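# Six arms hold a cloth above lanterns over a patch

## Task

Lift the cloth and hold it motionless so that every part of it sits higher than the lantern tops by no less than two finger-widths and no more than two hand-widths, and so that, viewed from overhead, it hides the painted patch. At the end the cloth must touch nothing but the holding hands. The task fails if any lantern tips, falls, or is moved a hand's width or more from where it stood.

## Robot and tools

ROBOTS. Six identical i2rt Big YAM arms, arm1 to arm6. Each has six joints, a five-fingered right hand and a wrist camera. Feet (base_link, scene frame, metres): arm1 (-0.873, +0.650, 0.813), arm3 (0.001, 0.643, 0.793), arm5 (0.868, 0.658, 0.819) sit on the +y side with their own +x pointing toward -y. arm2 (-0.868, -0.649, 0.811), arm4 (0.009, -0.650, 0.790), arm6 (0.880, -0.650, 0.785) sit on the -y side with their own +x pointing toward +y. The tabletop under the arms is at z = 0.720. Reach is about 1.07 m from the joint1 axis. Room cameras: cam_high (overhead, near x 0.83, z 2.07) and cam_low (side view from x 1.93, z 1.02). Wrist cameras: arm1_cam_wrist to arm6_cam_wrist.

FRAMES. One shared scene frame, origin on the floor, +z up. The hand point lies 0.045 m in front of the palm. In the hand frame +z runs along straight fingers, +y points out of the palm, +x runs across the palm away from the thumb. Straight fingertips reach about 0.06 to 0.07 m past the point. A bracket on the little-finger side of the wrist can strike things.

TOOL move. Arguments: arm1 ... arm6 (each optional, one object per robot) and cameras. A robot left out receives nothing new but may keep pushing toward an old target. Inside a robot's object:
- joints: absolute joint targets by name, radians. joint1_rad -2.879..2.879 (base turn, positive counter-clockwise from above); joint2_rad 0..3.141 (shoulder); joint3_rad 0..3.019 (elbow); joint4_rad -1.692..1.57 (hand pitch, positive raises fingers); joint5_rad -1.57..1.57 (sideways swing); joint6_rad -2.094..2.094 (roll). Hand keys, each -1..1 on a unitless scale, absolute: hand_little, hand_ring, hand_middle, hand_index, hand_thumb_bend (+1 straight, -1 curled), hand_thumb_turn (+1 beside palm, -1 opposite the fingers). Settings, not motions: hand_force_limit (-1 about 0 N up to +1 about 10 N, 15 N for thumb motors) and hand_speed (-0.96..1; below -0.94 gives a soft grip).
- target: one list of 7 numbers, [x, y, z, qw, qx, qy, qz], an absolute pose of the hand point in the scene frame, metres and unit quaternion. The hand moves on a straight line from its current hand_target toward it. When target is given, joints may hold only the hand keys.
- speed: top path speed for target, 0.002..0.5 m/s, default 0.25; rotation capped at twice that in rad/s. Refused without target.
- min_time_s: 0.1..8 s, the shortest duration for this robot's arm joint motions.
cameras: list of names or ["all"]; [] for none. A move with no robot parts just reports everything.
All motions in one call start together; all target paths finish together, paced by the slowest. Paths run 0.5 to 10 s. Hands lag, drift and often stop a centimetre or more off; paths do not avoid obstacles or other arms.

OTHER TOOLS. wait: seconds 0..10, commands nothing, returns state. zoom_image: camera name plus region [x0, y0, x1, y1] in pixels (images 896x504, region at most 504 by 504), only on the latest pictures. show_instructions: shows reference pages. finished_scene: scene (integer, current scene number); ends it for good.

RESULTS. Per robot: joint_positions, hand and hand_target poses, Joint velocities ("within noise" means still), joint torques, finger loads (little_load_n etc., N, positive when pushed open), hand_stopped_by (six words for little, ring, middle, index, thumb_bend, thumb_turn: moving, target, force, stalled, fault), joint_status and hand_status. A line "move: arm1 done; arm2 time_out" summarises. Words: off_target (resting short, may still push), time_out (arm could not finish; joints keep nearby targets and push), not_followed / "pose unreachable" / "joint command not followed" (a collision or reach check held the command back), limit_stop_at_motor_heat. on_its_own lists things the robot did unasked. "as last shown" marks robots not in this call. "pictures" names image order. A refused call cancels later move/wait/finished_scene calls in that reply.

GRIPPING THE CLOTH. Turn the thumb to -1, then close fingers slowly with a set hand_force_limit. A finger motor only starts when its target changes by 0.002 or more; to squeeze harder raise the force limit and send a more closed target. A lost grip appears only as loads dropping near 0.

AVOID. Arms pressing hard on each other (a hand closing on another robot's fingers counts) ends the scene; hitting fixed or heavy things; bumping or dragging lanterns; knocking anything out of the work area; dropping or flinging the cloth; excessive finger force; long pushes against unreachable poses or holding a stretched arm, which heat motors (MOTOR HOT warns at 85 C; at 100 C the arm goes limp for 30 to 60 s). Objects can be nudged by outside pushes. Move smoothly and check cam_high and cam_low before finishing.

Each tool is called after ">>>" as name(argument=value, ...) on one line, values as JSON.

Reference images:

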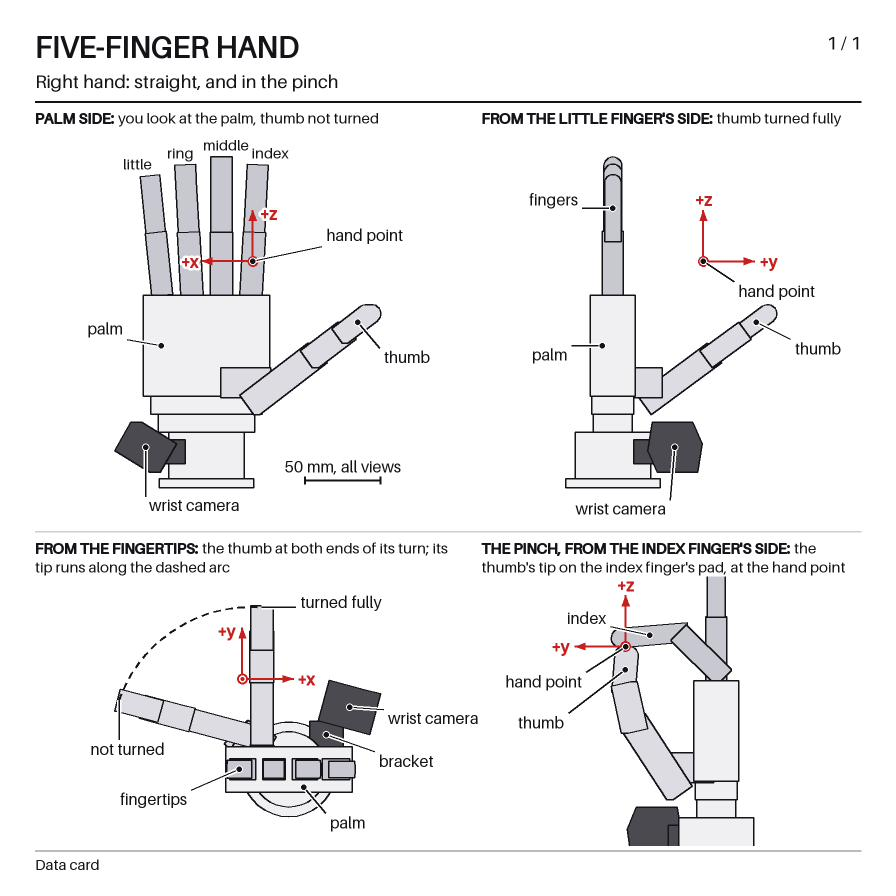

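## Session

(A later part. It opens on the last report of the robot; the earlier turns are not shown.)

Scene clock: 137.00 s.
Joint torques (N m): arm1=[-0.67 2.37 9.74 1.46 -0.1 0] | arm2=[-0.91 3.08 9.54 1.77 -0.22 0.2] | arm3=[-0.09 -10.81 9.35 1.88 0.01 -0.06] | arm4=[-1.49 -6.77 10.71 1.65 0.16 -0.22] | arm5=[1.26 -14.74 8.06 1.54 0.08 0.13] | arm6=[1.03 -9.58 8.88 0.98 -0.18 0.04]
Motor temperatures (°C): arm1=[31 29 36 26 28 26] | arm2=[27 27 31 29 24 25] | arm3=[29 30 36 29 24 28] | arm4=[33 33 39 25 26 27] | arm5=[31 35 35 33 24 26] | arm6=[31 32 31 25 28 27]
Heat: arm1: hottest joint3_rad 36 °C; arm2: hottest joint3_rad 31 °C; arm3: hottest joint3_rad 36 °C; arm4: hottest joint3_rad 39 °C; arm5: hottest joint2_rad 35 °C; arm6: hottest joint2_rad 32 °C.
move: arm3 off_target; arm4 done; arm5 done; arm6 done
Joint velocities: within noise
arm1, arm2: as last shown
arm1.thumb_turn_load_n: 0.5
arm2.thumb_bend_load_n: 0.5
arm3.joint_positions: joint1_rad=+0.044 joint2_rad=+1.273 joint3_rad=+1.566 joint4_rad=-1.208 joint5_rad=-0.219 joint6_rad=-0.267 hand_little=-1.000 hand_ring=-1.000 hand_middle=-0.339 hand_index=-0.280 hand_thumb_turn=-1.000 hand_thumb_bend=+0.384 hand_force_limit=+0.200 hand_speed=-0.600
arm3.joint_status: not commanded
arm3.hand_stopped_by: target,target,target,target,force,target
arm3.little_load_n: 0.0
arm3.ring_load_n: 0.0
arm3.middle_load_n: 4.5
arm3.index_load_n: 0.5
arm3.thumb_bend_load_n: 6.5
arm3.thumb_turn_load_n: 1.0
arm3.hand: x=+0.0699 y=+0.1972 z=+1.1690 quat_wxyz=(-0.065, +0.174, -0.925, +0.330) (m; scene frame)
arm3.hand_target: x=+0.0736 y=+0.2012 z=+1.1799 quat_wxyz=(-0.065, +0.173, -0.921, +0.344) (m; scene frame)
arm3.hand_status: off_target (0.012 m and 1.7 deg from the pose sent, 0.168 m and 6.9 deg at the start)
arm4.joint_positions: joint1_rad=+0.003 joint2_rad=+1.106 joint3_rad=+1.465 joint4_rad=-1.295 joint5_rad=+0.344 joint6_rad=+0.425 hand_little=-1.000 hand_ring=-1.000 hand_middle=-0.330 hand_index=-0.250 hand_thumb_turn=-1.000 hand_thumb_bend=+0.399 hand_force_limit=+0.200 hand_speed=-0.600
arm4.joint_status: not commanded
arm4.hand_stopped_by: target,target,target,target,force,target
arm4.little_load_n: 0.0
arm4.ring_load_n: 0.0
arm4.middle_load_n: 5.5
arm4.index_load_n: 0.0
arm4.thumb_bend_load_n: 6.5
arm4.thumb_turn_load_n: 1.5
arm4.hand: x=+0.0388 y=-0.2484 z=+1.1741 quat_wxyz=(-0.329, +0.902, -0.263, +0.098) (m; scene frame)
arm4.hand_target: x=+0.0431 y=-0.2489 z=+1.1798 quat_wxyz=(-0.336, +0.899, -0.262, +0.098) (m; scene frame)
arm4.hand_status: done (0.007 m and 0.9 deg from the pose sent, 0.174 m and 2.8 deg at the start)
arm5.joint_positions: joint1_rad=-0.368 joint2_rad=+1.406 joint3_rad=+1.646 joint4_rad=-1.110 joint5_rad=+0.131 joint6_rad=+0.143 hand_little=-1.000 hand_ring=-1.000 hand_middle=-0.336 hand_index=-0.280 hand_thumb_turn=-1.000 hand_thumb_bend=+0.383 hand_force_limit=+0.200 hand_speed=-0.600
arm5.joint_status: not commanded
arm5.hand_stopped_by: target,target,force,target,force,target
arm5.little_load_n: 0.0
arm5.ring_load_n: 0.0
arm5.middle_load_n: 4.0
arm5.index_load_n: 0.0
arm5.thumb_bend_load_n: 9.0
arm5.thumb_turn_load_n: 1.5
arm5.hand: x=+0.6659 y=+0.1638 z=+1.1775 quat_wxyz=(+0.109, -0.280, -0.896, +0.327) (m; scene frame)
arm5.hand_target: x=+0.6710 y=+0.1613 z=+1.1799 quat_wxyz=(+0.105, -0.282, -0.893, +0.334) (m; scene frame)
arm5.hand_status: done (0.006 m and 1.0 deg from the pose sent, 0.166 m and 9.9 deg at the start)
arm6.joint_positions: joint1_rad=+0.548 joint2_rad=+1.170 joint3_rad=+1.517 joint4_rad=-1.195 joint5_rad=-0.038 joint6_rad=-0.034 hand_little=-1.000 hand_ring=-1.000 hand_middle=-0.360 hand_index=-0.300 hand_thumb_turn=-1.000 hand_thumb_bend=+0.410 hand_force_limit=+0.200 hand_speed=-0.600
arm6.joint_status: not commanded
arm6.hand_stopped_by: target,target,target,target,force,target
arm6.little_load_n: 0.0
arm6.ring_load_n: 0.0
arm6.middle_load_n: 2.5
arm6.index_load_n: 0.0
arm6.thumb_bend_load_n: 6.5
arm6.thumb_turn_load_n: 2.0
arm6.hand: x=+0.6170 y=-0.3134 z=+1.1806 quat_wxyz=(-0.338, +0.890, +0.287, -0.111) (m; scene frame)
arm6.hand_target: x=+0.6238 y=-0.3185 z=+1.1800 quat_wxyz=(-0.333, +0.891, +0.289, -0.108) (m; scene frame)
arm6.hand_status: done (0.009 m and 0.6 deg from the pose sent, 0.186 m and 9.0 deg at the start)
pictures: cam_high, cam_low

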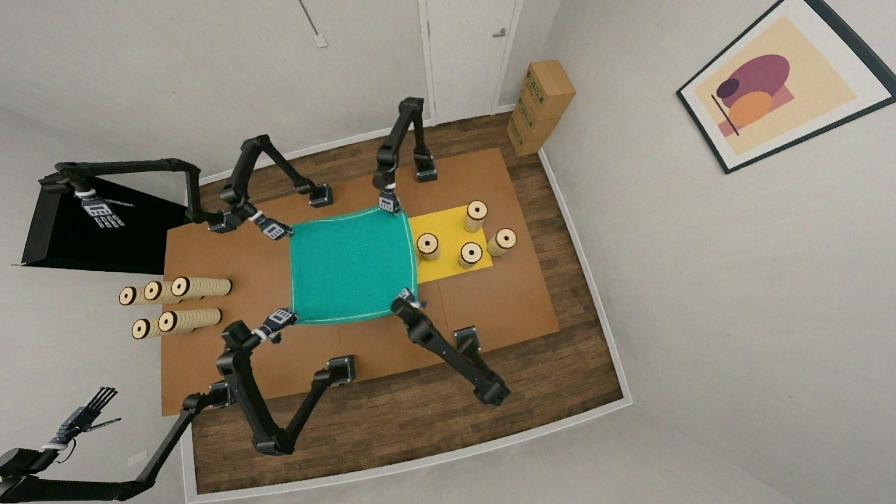

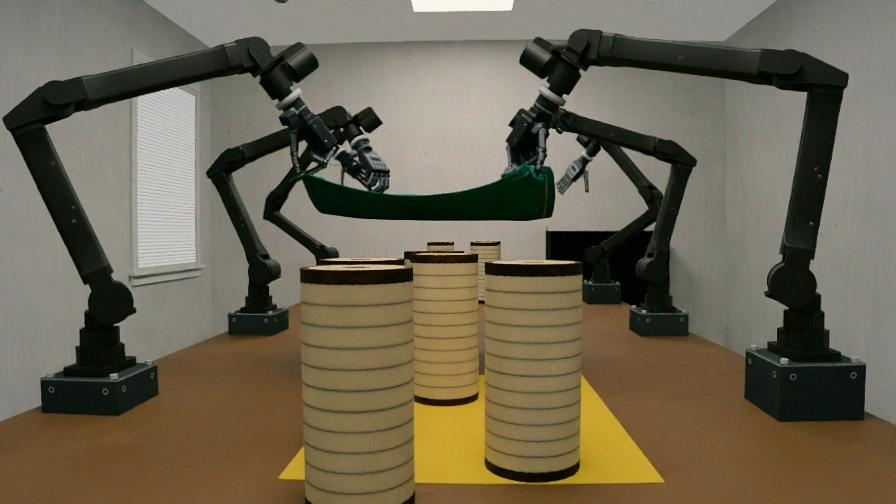

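>>> move(arm3={"target": [0.2435, 0.2303, 1.18, 0.0832, -0.2226, 0.9098, -0.3402], "speed": 0.15}, arm4={"target": [0.2213, -0.2215, 1.18, 0.3340, -0.8933, 0.2817, -0.1053], "speed": 0.15}, arm5={"target": [0.839, 0.2065, 1.18, -0.0758, 0.2027, 0.9145, -0.3419], "speed": 0.15}, arm6={"target": [0.803, -0.2633, 1.18, 0.3402, -0.9098, -0.2226, 0.0832], "speed": 0.15}, cameras=["cam_low", "cam_high"])

>>> move(arm3={"target": [0.4133, 0.2594, 1.18, 0.1017, -0.2719, 0.8963, -0.3351], "speed": 0.15}, arm4={"target": [0.3995, -0.1943, 1.18, 0.3316, -0.8870, 0.3011, -0.1126], "speed": 0.15}, arm5={"target": [1.007, 0.2518, 1.18, -0.0457, 0.1223, 0.9287, -0.3472], "speed": 0.15}, arm6={"target": [0.982, -0.2079, 1.18, 0.3454, -0.9238, -0.1546, 0.0578], "speed": 0.15}, cameras=["cam_low", "cam_high"])

Scene clock: 139.47 s.
Joint torques (N m): arm1=[-0.67 2.37 9.74 1.46 -0.09 0] | arm2=[-1.03 3.14 9.54 1.78 -0.22 0.2] | arm3=[0.38 -8.76 12.62 1.33 -0.08 -0.05] | arm4=[-1.85 -9.11 15.09 1.13 0.23 -0.26] | arm5=[1.44 -10.7 7.92 0.66 0.12 0.16] | arm6=[1.49 -6.18 11.04 0.75 -0.29 -0.02]
Motor temperatures (°C): arm1=[31 29 36 26 28 26] | arm2=[27 27 31 29 24 25] | arm3=[29 30 36 29 24 28] | arm4=[33 33 39 25 26 27] | arm5=[31 35 34 33 24 26] | arm6=[31 31 31 25 28 27]
Heat: arm1: hottest joint3_rad 36 °C; arm2: hottest joint3_rad 31 °C; arm3: hottest joint3_rad 36 °C; arm4: hottest joint3_rad 39 °C; arm5: hottest joint2_rad 35 °C; arm6: hottest joint1_rad 31 °C.
move: arm3 off_target; arm4 off_target; arm5 done; arm6 done
Joint velocities: within noise
arm1, arm2: as last shown
arm1.thumb_turn_load_n: 0.0
arm2.ring_load_n: -0.5
arm2.thumb_bend_load_n: 0.0
arm3.joint_positions: joint1_rad=+0.465 joint2_rad=+1.289 joint3_rad=+1.557 joint4_rad=-1.155 joint5_rad=-0.008 joint6_rad=-0.025 hand_little=-1.000 hand_ring=-1.000 hand_middle=-0.339 hand_index=-0.280 hand_thumb_turn=-1.000 hand_thumb_bend=+0.384 hand_force_limit=+0.200 hand_speed=-0.600
arm3.joint_status: not commanded
arm3.hand_stopped_by: target,target,target,target,force,target
arm3.little_load_n: 0.0
arm3.ring_load_n: 0.0
arm3.middle_load_n: 5.0
arm3.index_load_n: 0.5
arm3.thumb_bend_load_n: 7.0
arm3.thumb_turn_load_n: 1.5
arm3.hand: x=+0.2341 y=+0.2317 z=+1.1610 quat_wxyz=(-0.074, +0.224, -0.915, +0.327) (m; scene frame)
arm3.hand_target: x=+0.2431 y=+0.2308 z=+1.1798 quat_wxyz=(-0.083, +0.223, -0.910, +0.340) (m; scene frame)
arm3.hand_status: off_target (0.021 m and 2.0 deg from the pose sent, 0.177 m and 6.3 deg at the start)
arm4.joint_positions: joint1_rad=-0.454 joint2_rad=+1.272 joint3_rad=+1.547 joint4_rad=-1.166 joint5_rad=+0.069 joint6_rad=+0.103 hand_little=-1.000 hand_ring=-1.000 hand_middle=-0.330 hand_index=-0.250 hand_thumb_turn=-1.000 hand_thumb_bend=+0.399 hand_force_limit=+0.200 hand_speed=-0.600
arm4.joint_status: not commanded
arm4.hand_stopped_by: target,target,target,target,force,target
arm4.little_load_n: 0.0
arm4.ring_load_n: 0.0
arm4.middle_load_n: 6.5
arm4.index_load_n: 0.0
arm4.thumb_bend_load_n: 6.5
arm4.thumb_turn_load_n: 1.5
arm4.hand: x=+0.2097 y=-0.2223 z=+1.1562 quat_wxyz=(-0.316, +0.900, -0.285, +0.094) (m; scene frame)
arm4.hand_target: x=+0.2206 y=-0.2222 z=+1.1797 quat_wxyz=(-0.334, +0.893, -0.282, +0.106) (m; scene frame)
arm4.hand_status: off_target (0.026 m and 2.5 deg from the pose sent, 0.185 m and 2.6 deg at the start)
arm5.joint_positions: joint1_rad=-0.025 joint2_rad=+1.198 joint3_rad=+1.462 joint4_rad=-1.135 joint5_rad=+0.243 joint6_rad=+0.273 hand_little=-1.000 hand_ring=-1.000 hand_middle=-0.336 hand_index=-0.280 hand_thumb_turn=-1.000 hand_thumb_bend=+0.383 hand_force_limit=+0.200 hand_speed=-0.600
arm5.joint_status: not commanded
arm5.hand_stopped_by: target,target,force,target,force,target
arm5.little_load_n: 0.0
arm5.ring_load_n: 0.0
arm5.middle_load_n: 4.0
arm5.index_load_n: 0.5
arm5.thumb_bend_load_n: 9.5
arm5.thumb_turn_load_n: 1.5
arm5.hand: x=+0.8328 y=+0.2019 z=+1.1815 quat_wxyz=(+0.080, -0.201, -0.913, +0.346) (m; scene frame)
arm5.hand_target: x=+0.8388 y=+0.2064 z=+1.1800 quat_wxyz=(+0.076, -0.203, -0.914, +0.342) (m; scene frame)
arm5.hand_status: done (0.008 m and 0.8 deg from the pose sent, 0.178 m and 10.0 deg at the start)
arm6.joint_positions: joint1_rad=+0.014 joint2_rad=+1.133 joint3_rad=+1.490 joint4_rad=-1.253 joint5_rad=-0.287 joint6_rad=-0.333 hand_little=-1.000 hand_ring=-1.000 hand_middle=-0.360 hand_index=-0.300 hand_thumb_turn=-1.000 hand_thumb_bend=+0.410 hand_force_limit=+0.200 hand_speed=-0.600
arm6.joint_status: not commanded
arm6.hand_stopped_by: target,target,target,target,force,target
arm6.little_load_n: 0.0
arm6.ring_load_n: 0.0
arm6.middle_load_n: 2.5
arm6.index_load_n: 0.0
arm6.thumb_bend_load_n: 6.0
arm6.thumb_turn_load_n: 2.0
arm6.hand: x=+0.7996 y=-0.2656 z=+1.1789 quat_wxyz=(-0.345, +0.908, +0.221, -0.085) (m; scene frame)
arm6.hand_target: x=+0.8030 y=-0.2633 z=+1.1800 quat_wxyz=(-0.340, +0.910, +0.222, -0.083) (m; scene frame)
arm6.hand_status: done (0.004 m and 0.7 deg from the pose sent, 0.193 m and 8.4 deg at the start)
pictures: cam_high, cam_low

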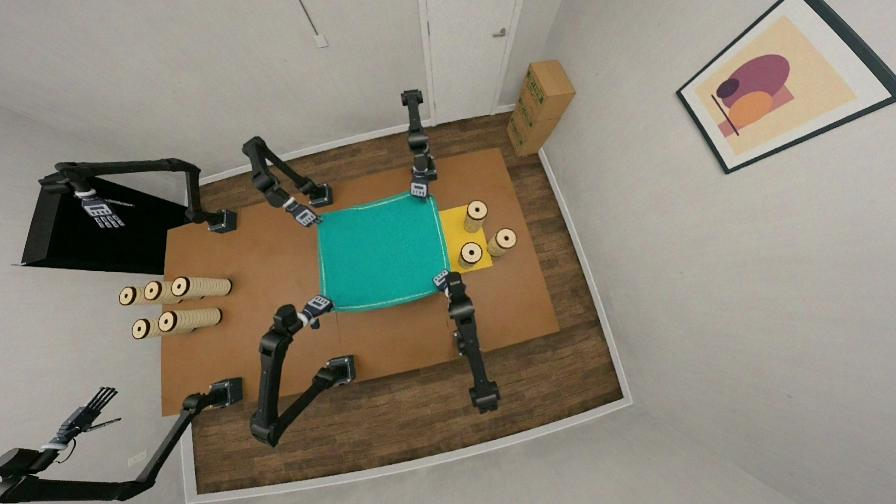

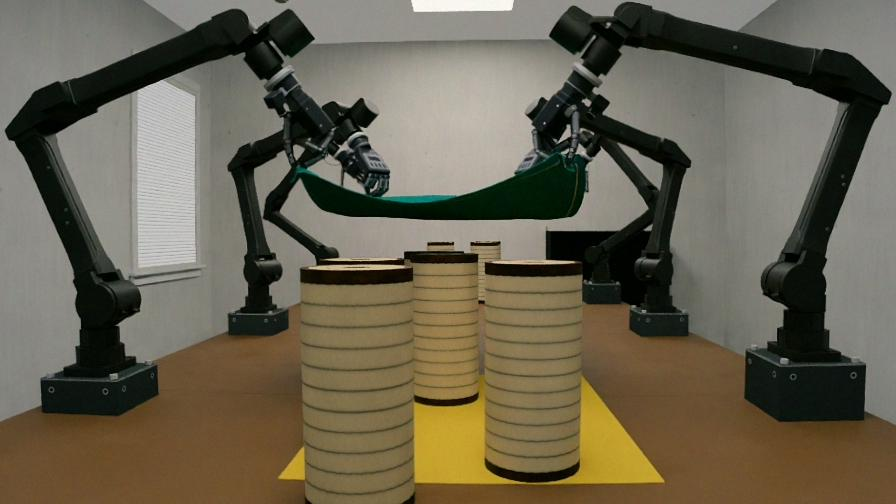

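Scene clock: 141.67 s.
Joint torques (N m): arm1=[-0.73 2.37 9.74 1.44 -0.09 0.01] | arm2=[-1.03 3.02 9.57 1.78 -0.22 0.21] | arm3=[0.62 -11.34 13.48 0.66 0 -0.03] | arm4=[-1.9 -14.27 15.27 0.77 0.14 -0.25] | arm5=[1.44 -8.88 8.88 0.57 0.22 0.16] | arm6=[1.08 -10.52 13.97 0.64 -0.47 0.07]
Motor temperatures (°C): arm1=[31 29 36 26 28 25] | arm2=[27 27 31 29 24 25] | arm3=[29 30 36 29 24 28] | arm4=[33 33 40 25 26 27] | arm5=[31 35 34 33 24 26] | arm6=[31 31 31 25 28 27]
Heat: arm1: hottest joint3_rad 36 °C; arm2: hottest joint3_rad 31 °C; arm3: hottest joint3_rad 36 °C; arm4: hottest joint3_rad 40 °C; arm5: hottest joint2_rad 35 °C; arm6: hottest joint1_rad 31 °C.
move: arm3 off_target; arm4 off_target; arm5 done; arm6 off_target
Joint velocities: within noise
arm1, arm2: as last shown
arm2.ring_load_n: 0.0
arm3.joint_positions: joint1_rad=+0.799 joint2_rad=+1.492 joint3_rad=+1.757 joint4_rad=-1.153 joint5_rad=+0.140 joint6_rad=+0.144 hand_little=-1.000 hand_ring=-1.000 hand_middle=-0.339 hand_index=-0.280 hand_thumb_turn=-1.000 hand_thumb_bend=+0.384 hand_force_limit=+0.200 hand_speed=-0.600
arm3.joint_status: not commanded
arm3.hand_stopped_by: target,target,target,target,force,target
arm3.little_load_n: 0.0
arm3.ring_load_n: 0.0
arm3.middle_load_n: 4.5
arm3.index_load_n: 0.5
arm3.thumb_bend_load_n: 7.0
arm3.thumb_turn_load_n: 1.5
arm3.hand: x=+0.4025 y=+0.2569 z=+1.1608 quat_wxyz=(-0.090, +0.274, -0.900, +0.328) (m; scene frame)
arm3.hand_target: x=+0.4127 y=+0.2599 z=+1.1797 quat_wxyz=(-0.102, +0.272, -0.896, +0.336) (m; scene frame)
arm3.hand_status: off_target (0.022 m and 1.6 deg from the pose sent, 0.182 m and 6.8 deg at the start)
arm4.joint_positions: joint1_rad=-0.728 joint2_rad=+1.611 joint3_rad=+1.909 joint4_rad=-1.177 joint5_rad=-0.084 joint6_rad=-0.073 hand_little=-1.000 hand_ring=-1.000 hand_middle=-0.330 hand_index=-0.250 hand_thumb_turn=-1.000 hand_thumb_bend=+0.399 hand_force_limit=+0.200 hand_speed=-0.600
arm4.joint_status: not commanded
arm4.hand_stopped_by: target,target,target,target,force,target
arm4.little_load_n: 0.0
arm4.ring_load_n: 0.0
arm4.middle_load_n: 6.0
arm4.index_load_n: 0.0
arm4.thumb_bend_load_n: 7.0
arm4.thumb_turn_load_n: 1.5
arm4.hand: x=+0.3878 y=-0.1897 z=+1.1587 quat_wxyz=(-0.321, +0.891, -0.304, +0.100) (m; scene frame)
arm4.hand_target: x=+0.3988 y=-0.1949 z=+1.1796 quat_wxyz=(-0.332, +0.887, -0.301, +0.113) (m; scene frame)
arm4.hand_status: off_target (0.025 m and 2.0 deg from the pose sent, 0.193 m and 3.6 deg at the start)
arm5.joint_positions: joint1_rad=+0.430 joint2_rad=+1.152 joint3_rad=+1.428 joint4_rad=-1.229 joint5_rad=+0.416 joint6_rad=+0.507 hand_little=-1.000 hand_ring=-1.000 hand_middle=-0.336 hand_index=-0.280 hand_thumb_turn=-1.000 hand_thumb_bend=+0.383 hand_force_limit=+0.200 hand_speed=-0.600
arm5.joint_status: not commanded
arm5.hand_stopped_by: target,target,force,target,force,target
arm5.little_load_n: 0.0
arm5.ring_load_n: 0.0
arm5.middle_load_n: 4.0
arm5.index_load_n: 0.5
arm5.thumb_bend_load_n: 9.5
arm5.thumb_turn_load_n: 1.5
arm5.hand: x=+1.0019 y=+0.2494 z=+1.1780 quat_wxyz=(+0.050, -0.120, -0.928, +0.349) (m; scene frame)
arm5.hand_target: x=+1.0069 y=+0.2518 z=+1.1801 quat_wxyz=(+0.046, -0.122, -0.929, +0.347) (m; scene frame)
arm5.hand_status: done (0.006 m and 0.6 deg from the pose sent, 0.181 m and 10.0 deg at the start)
arm6.joint_positions: joint1_rad=-0.418 joint2_rad=+1.343 joint3_rad=+1.647 joint4_rad=-1.322 joint5_rad=-0.450 joint6_rad=-0.582 hand_little=-1.000 hand_ring=-1.000 hand_middle=-0.360 hand_index=-0.300 hand_thumb_turn=-1.000 hand_thumb_bend=+0.410 hand_force_limit=+0.200 hand_speed=-0.600
arm6.joint_status: not commanded
arm6.hand_stopped_by: target,target,target,target,force,target
arm6.little_load_n: 0.0
arm6.ring_load_n: 0.0
arm6.middle_load_n: 2.0
arm6.index_load_n: 0.0
arm6.thumb_bend_load_n: 6.0
arm6.thumb_turn_load_n: 2.0
arm6.hand: x=+0.9762 y=-0.2137 z=+1.1659 quat_wxyz=(-0.337, +0.927, +0.150, -0.064) (m; scene frame)
arm6.hand_target: x=+0.9818 y=-0.2084 z=+1.1797 quat_wxyz=(-0.346, +0.924, +0.154, -0.058) (m; scene frame)
arm6.hand_status: off_target (0.016 m and 1.4 deg from the pose sent, 0.191 m and 8.4 deg at the start)
pictures: cam_high, cam_low

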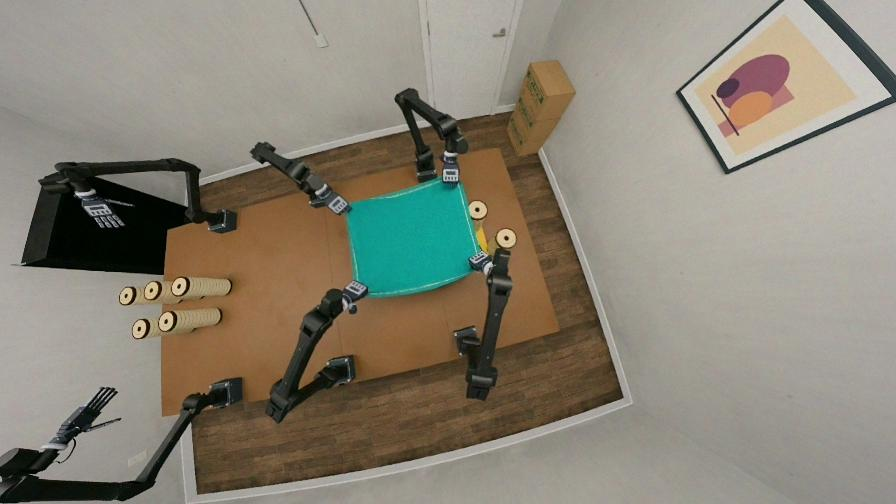

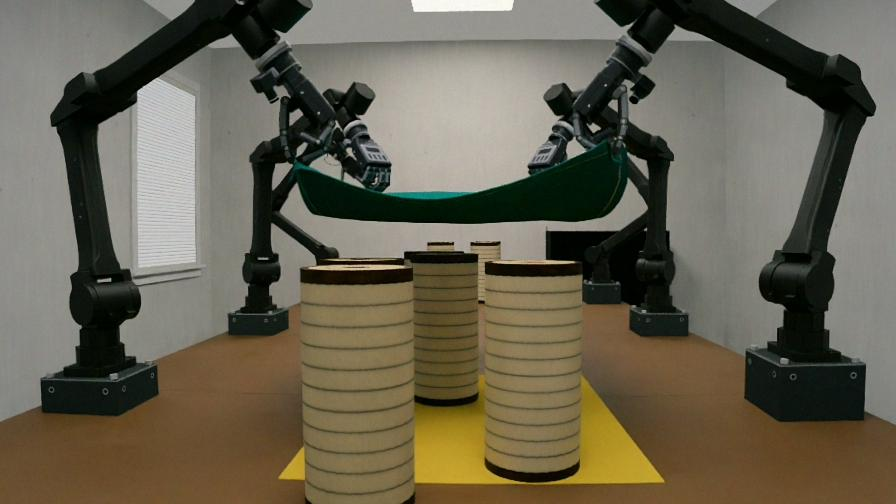

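>>> move(arm3={"target": [0.575, 0.2935, 1.18, 0.1198, -0.3204, 0.8802, -0.3291], "speed": 0.15}, arm4={"target": [0.572, -0.177, 1.18, 0.3291, -0.8802, 0.3204, -0.1198], "speed": 0.15}, arm5={"target": [1.178, 0.302, 1.18, -0.0153, 0.0409, 0.9358, -0.3499], "speed": 0.15}, arm6={"target": [1.165, -0.160, 1.18, 0.3489, -0.9331, -0.0816, 0.0305], "speed": 0.15}, cameras=["all"])

Scene clock: 144.30 s.
Joint torques (N m): arm1=[-0.67 2.37 9.73 1.46 -0.09 0] | arm2=[-0.97 3.14 9.58 1.78 -0.22 0.21] | arm3=[0.85 -15.79 13.22 0.69 -0.04 -0.01] | arm4=[-2.43 -20.95 13.63 0.8 0.16 -0.27] | arm5=[1.61 -9.82 11.86 0.43 0.32 0.17] | arm6=[0.85 -15.27 13.5 0.51 -0.42 0.01]
Motor temperatures (°C): arm1=[31 29 36 26 28 25] | arm2=[27 27 31 29 24 25] | arm3=[29 30 37 29 24 28] | arm4=[33 33 40 25 26 27] | arm5=[31 35 35 33 24 26] | arm6=[31 31 31 25 28 27]
Heat: arm1: hottest joint3_rad 36 °C; arm2: hottest joint3_rad 31 °C; arm3: hottest joint3_rad 37 °C; arm4: hottest joint3_rad 40 °C; arm5: hottest joint2_rad 35 °C; arm6: hottest joint1_rad 31 °C.
move: arm3 off_target; arm4 off_target; arm5 off_target; arm6 off_target
Joint velocities: within noise
arm1.joint_positions: joint1_rad=-0.769 joint2_rad=+0.580 joint3_rad=+1.413 joint4_rad=-1.635 joint5_rad=-0.148 joint6_rad=-1.247 hand_little=+1.000 hand_ring=+1.000 hand_middle=+1.000 hand_index=+1.000 hand_thumb_turn=+1.000 hand_thumb_bend=+1.000 hand_force_limit=+0.000 hand_speed=-0.800
arm1.joint_status: not commanded
arm1.hand_stopped_by: target,target,target,target,target,target
arm1.little_load_n: 0.0
arm1.ring_load_n: 0.0
arm1.middle_load_n: 0.0
arm1.index_load_n: 0.0
arm1.thumb_bend_load_n: 0.0
arm1.thumb_turn_load_n: 0.0
arm1.hand: x=-0.9874 y=+0.5535 z=+1.2626 quat_wxyz=(+0.287, +0.245, -0.890, +0.255) (m; scene frame)
arm1.hand_target: x=-0.9870 y=+0.5539 z=+1.2707 quat_wxyz=(+0.296, +0.245, -0.886, +0.261) (m; scene frame)
arm1.hand_status: not commanded
arm2.joint_positions: joint1_rad=-0.190 joint2_rad=+0.599 joint3_rad=+1.434 joint4_rad=-1.566 joint5_rad=-0.217 joint6_rad=-1.305 hand_little=+1.000 hand_ring=+1.000 hand_middle=+1.000 hand_index=+1.000 hand_thumb_turn=+1.000 hand_thumb_bend=+1.000 hand_force_limit=+0.000 hand_speed=-0.800
arm2.joint_status: not commanded
arm2.hand_stopped_by: target,target,target,target,target,target
arm2.little_load_n: 0.0
arm2.ring_load_n: 0.0
arm2.middle_load_n: 0.0
arm2.index_load_n: 0.5
arm2.thumb_bend_load_n: 0.0
arm2.thumb_turn_load_n: 0.0
arm2.hand: x=-0.8190 y=-0.4776 z=+1.2763 quat_wxyz=(-0.360, +0.759, +0.501, +0.210) (m; scene frame)
arm2.hand_target: x=-0.8190 y=-0.4777 z=+1.2867 quat_wxyz=(-0.368, +0.753, +0.499, +0.218) (m; scene frame)
arm2.hand_status: not commanded
arm3.joint_positions: joint1_rad=+1.015 joint2_rad=+1.819 joint3_rad=+2.186 joint4_rad=-1.266 joint5_rad=+0.214 joint6_rad=+0.229 hand_little=-1.000 hand_ring=-1.000 hand_middle=-0.339 hand_index=-0.280 hand_thumb_turn=-1.000 hand_thumb_bend=+0.384 hand_force_limit=+0.200 hand_speed=-0.600
arm3.joint_status: not commanded
arm3.hand_stopped_by: target,target,target,target,force,target
arm3.little_load_n: 0.0
arm3.ring_load_n: 0.0
arm3.middle_load_n: 4.5
arm3.index_load_n: 0.5
arm3.thumb_bend_load_n: 7.0
arm3.thumb_turn_load_n: 1.0
arm3.hand: x=+0.5627 y=+0.2841 z=+1.1647 quat_wxyz=(-0.106, +0.321, -0.883, +0.325) (m; scene frame)
arm3.hand_target: x=+0.5742 y=+0.2938 z=+1.1798 quat_wxyz=(-0.120, +0.320, -0.880, +0.330) (m; scene frame)
arm3.hand_status: off_target (0.022 m and 1.7 deg from the pose sent, 0.177 m and 6.7 deg at the start)
arm4.joint_positions: joint1_rad=-0.887 joint2_rad=+2.220 joint3_rad=+2.878 joint4_rad=-1.513 joint5_rad=-0.167 joint6_rad=-0.157 hand_little=-1.000 hand_ring=-1.000 hand_middle=-0.330 hand_index=-0.250 hand_thumb_turn=-1.000 hand_thumb_bend=+0.399 hand_force_limit=+0.200 hand_speed=-0.600
arm4.joint_status: not commanded
arm4.hand_stopped_by: target,target,target,target,force,target
arm4.little_load_n: 0.0
arm4.ring_load_n: 0.0
arm4.middle_load_n: 6.5
arm4.index_load_n: 0.0
arm4.thumb_bend_load_n: 6.5
arm4.thumb_turn_load_n: 1.0
arm4.hand: x=+0.5601 y=-0.1624 z=+1.1680 quat_wxyz=(-0.335, +0.879, -0.320, +0.111) (m; scene frame)
arm4.hand_target: x=+0.5709 y=-0.1775 z=+1.1792 quat_wxyz=(-0.340, +0.875, -0.321, +0.126) (m; scene frame)
arm4.hand_status: off_target (0.022 m and 1.2 deg from the pose sent, 0.186 m and 3.4 deg at the start; a joint's target at an end of its range on 17 of 76 steps)
arm5.joint_positions: joint1_rad=+0.857 joint2_rad=+1.285 joint3_rad=+1.521 joint4_rad=-1.328 joint5_rad=+0.552 joint6_rad=+0.749 hand_little=-1.000 hand_ring=-1.000 hand_middle=-0.336 hand_index=-0.280 hand_thumb_turn=-1.000 hand_thumb_bend=+0.383 hand_force_limit=+0.200 hand_speed=-0.600
arm5.joint_status: not commanded
arm5.hand_stopped_by: target,target,force,target,force,target
arm5.little_load_n: 0.0
arm5.ring_load_n: 0.0
arm5.middle_load_n: 4.0
arm5.index_load_n: 1.0
arm5.thumb_bend_load_n: 9.5
arm5.thumb_turn_load_n: 1.5
arm5.hand: x=+1.1658 y=+0.3050 z=+1.1652 quat_wxyz=(+0.029, -0.036, -0.938, +0.344) (m; scene frame)
arm5.hand_target: x=+1.1775 y=+0.3024 z=+1.1798 quat_wxyz=(+0.015, -0.041, -0.936, +0.350) (m; scene frame)
arm5.hand_status: off_target (0.019 m and 1.8 deg from the pose sent, 0.184 m and 10.0 deg at the start)
arm6.joint_positions: joint1_rad=-0.689 joint2_rad=+1.692 joint3_rad=+2.061 joint4_rad=-1.433 joint5_rad=-0.511 joint6_rad=-0.692 hand_little=-1.000 hand_ring=-1.000 hand_middle=-0.360 hand_index=-0.300 hand_thumb_turn=-1.000 hand_thumb_bend=+0.410 hand_force_limit=+0.200 hand_speed=-0.600
arm6.joint_status: not commanded
arm6.hand_stopped_by: target,target,target,target,force,target
arm6.little_load_n: 0.0
arm6.ring_load_n: 0.0
arm6.middle_load_n: 2.5
arm6.index_load_n: 0.0
arm6.thumb_bend_load_n: 6.0
arm6.thumb_turn_load_n: 2.0
arm6.hand: x=+1.1559 y=-0.1636 z=+1.1719 quat_wxyz=(-0.344, +0.935, +0.078, -0.038) (m; scene frame)
arm6.hand_target: x=+1.1646 y=-0.1604 z=+1.1799 quat_wxyz=(-0.349, +0.933, +0.082, -0.030) (m; scene frame)
arm6.hand_status: off_target (0.013 m and 1.1 deg from the pose sent, 0.197 m and 8.9 deg at the start)
pictures: arm1_cam_wrist, arm2_cam_wrist, arm3_cam_wrist, arm4_cam_wrist, arm5_cam_wrist, arm6_cam_wrist, cam_high, cam_low
camera_calibration:
arm3_cam_wrist: T_world_to_cam=[[-0.6517, 0.444423, -0.614634, 0.957929], [0.265847, 0.892788, 0.363668, -0.846832], [0.710361, 0.0736034, -0.699979, 0.50556], [0, 0, 0, 1]] pos_world=[0.49028, 0.293105, 1.25062]
arm4_cam_wrist: T_world_to_cam=[[-0.263436, -0.711056, -0.651921, 0.793951], [-0.964361, 0.17682, 0.196833, 0.348388], [-0.0246866, 0.68054, -0.732295, 1.09389], [0, 0, 0, 1]] pos_world=[0.572131, -0.241494, 1.25007]
arm5_cam_wrist: T_world_to_cam=[[-0.217823, 0.75938, -0.613103, 0.735546], [0.915739, 0.376312, 0.140751, -1.33172], [0.337602, -0.530784, -0.777363, 0.786647], [0, 0, 0, 1]] pos_world=[1.11416, 0.360125, 1.24992]
arm6_cam_wrist: T_world_to_cam=[[0.401139, -0.676218, -0.617913, 0.147064], [-0.790981, -0.595922, 0.13866, 0.674444], [-0.461993, 0.433135, -0.773923, 1.62728], [0, 0, 0, 1]] pos_world=[1.22627, -0.203468, 1.25674]

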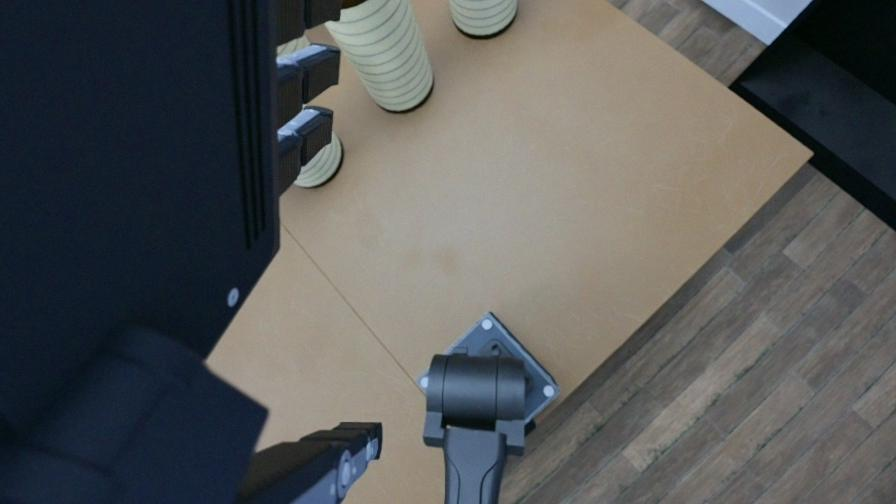

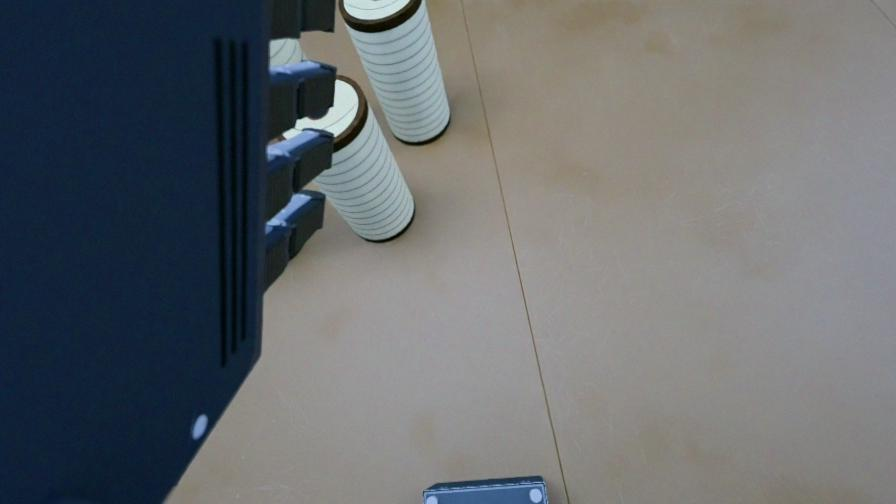

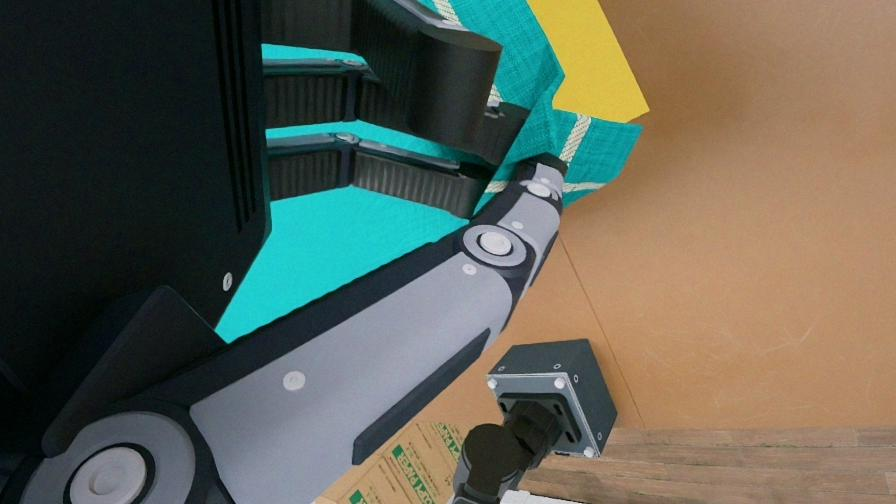

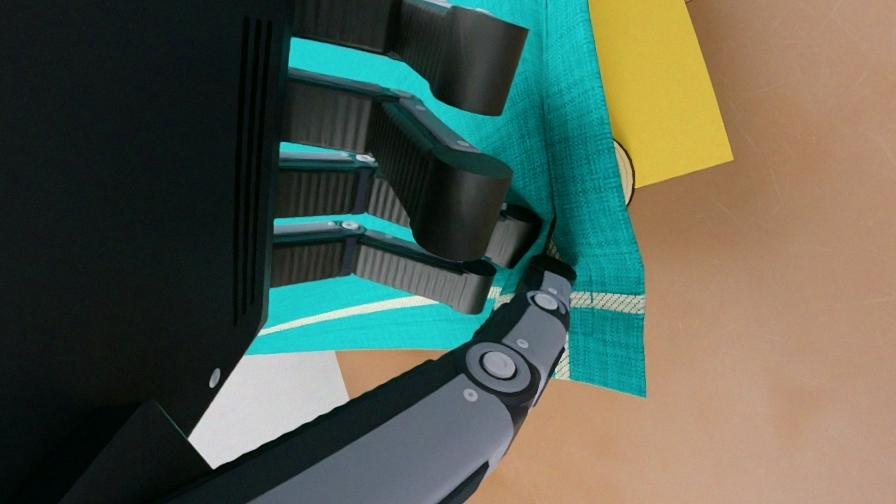

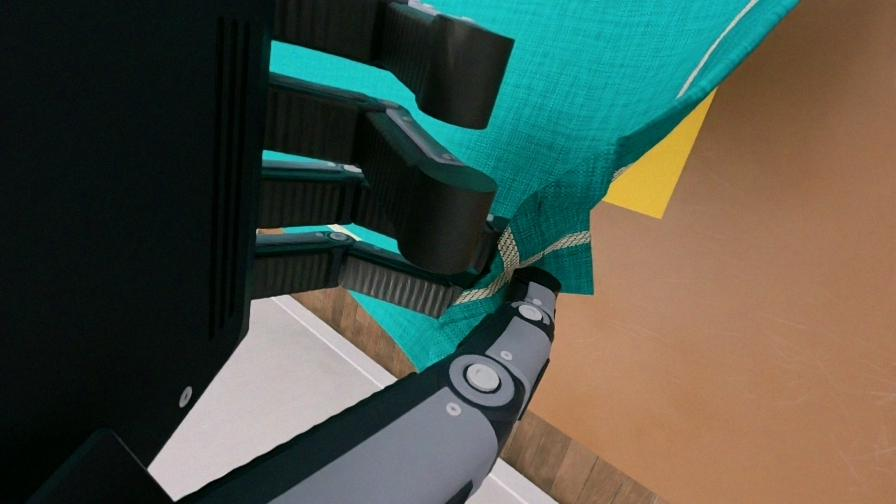

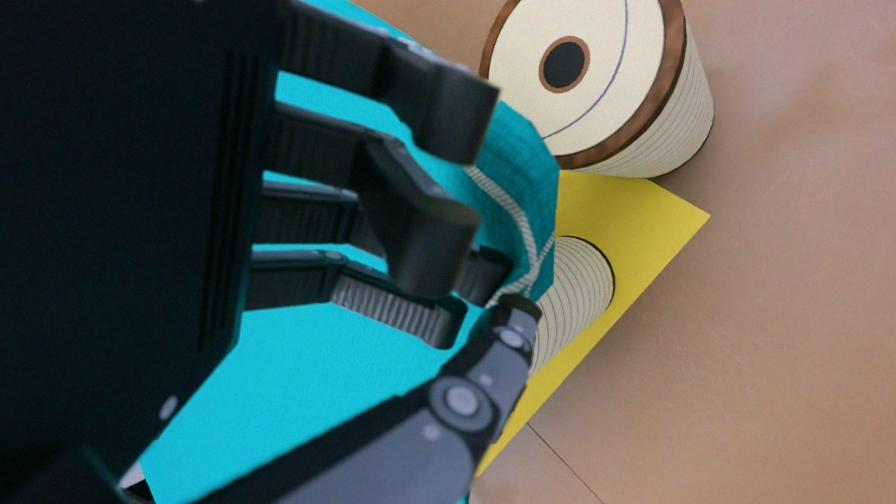

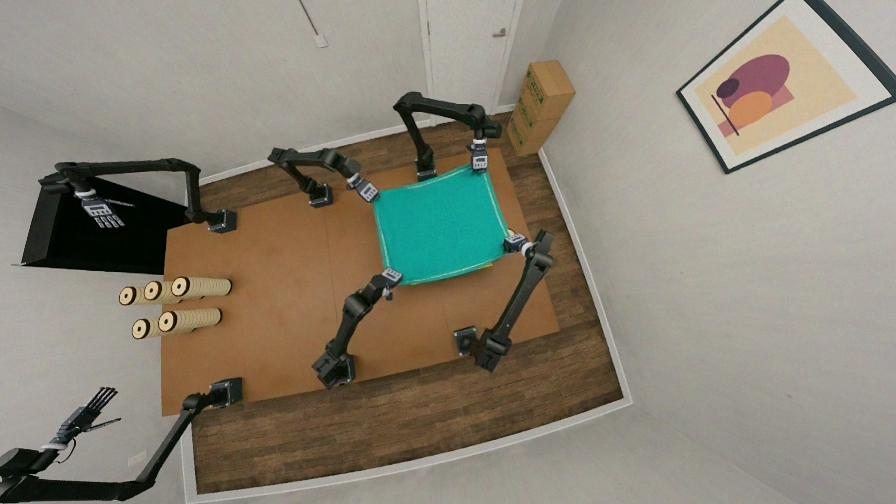

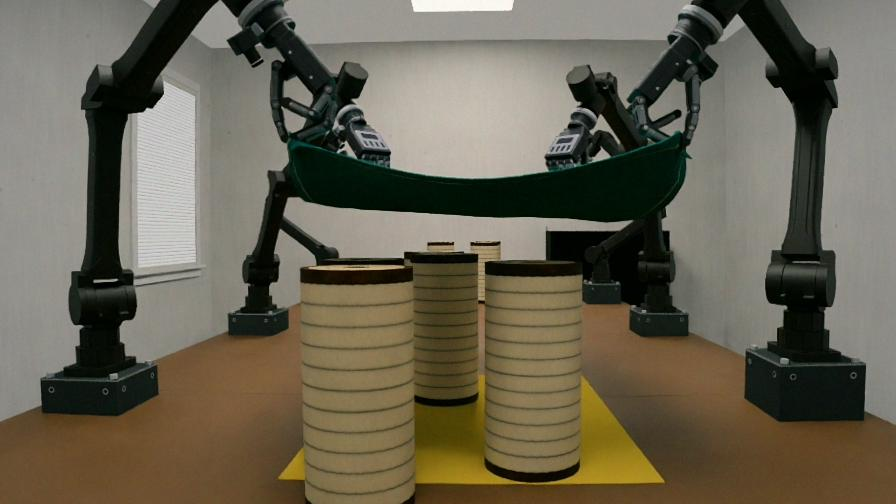

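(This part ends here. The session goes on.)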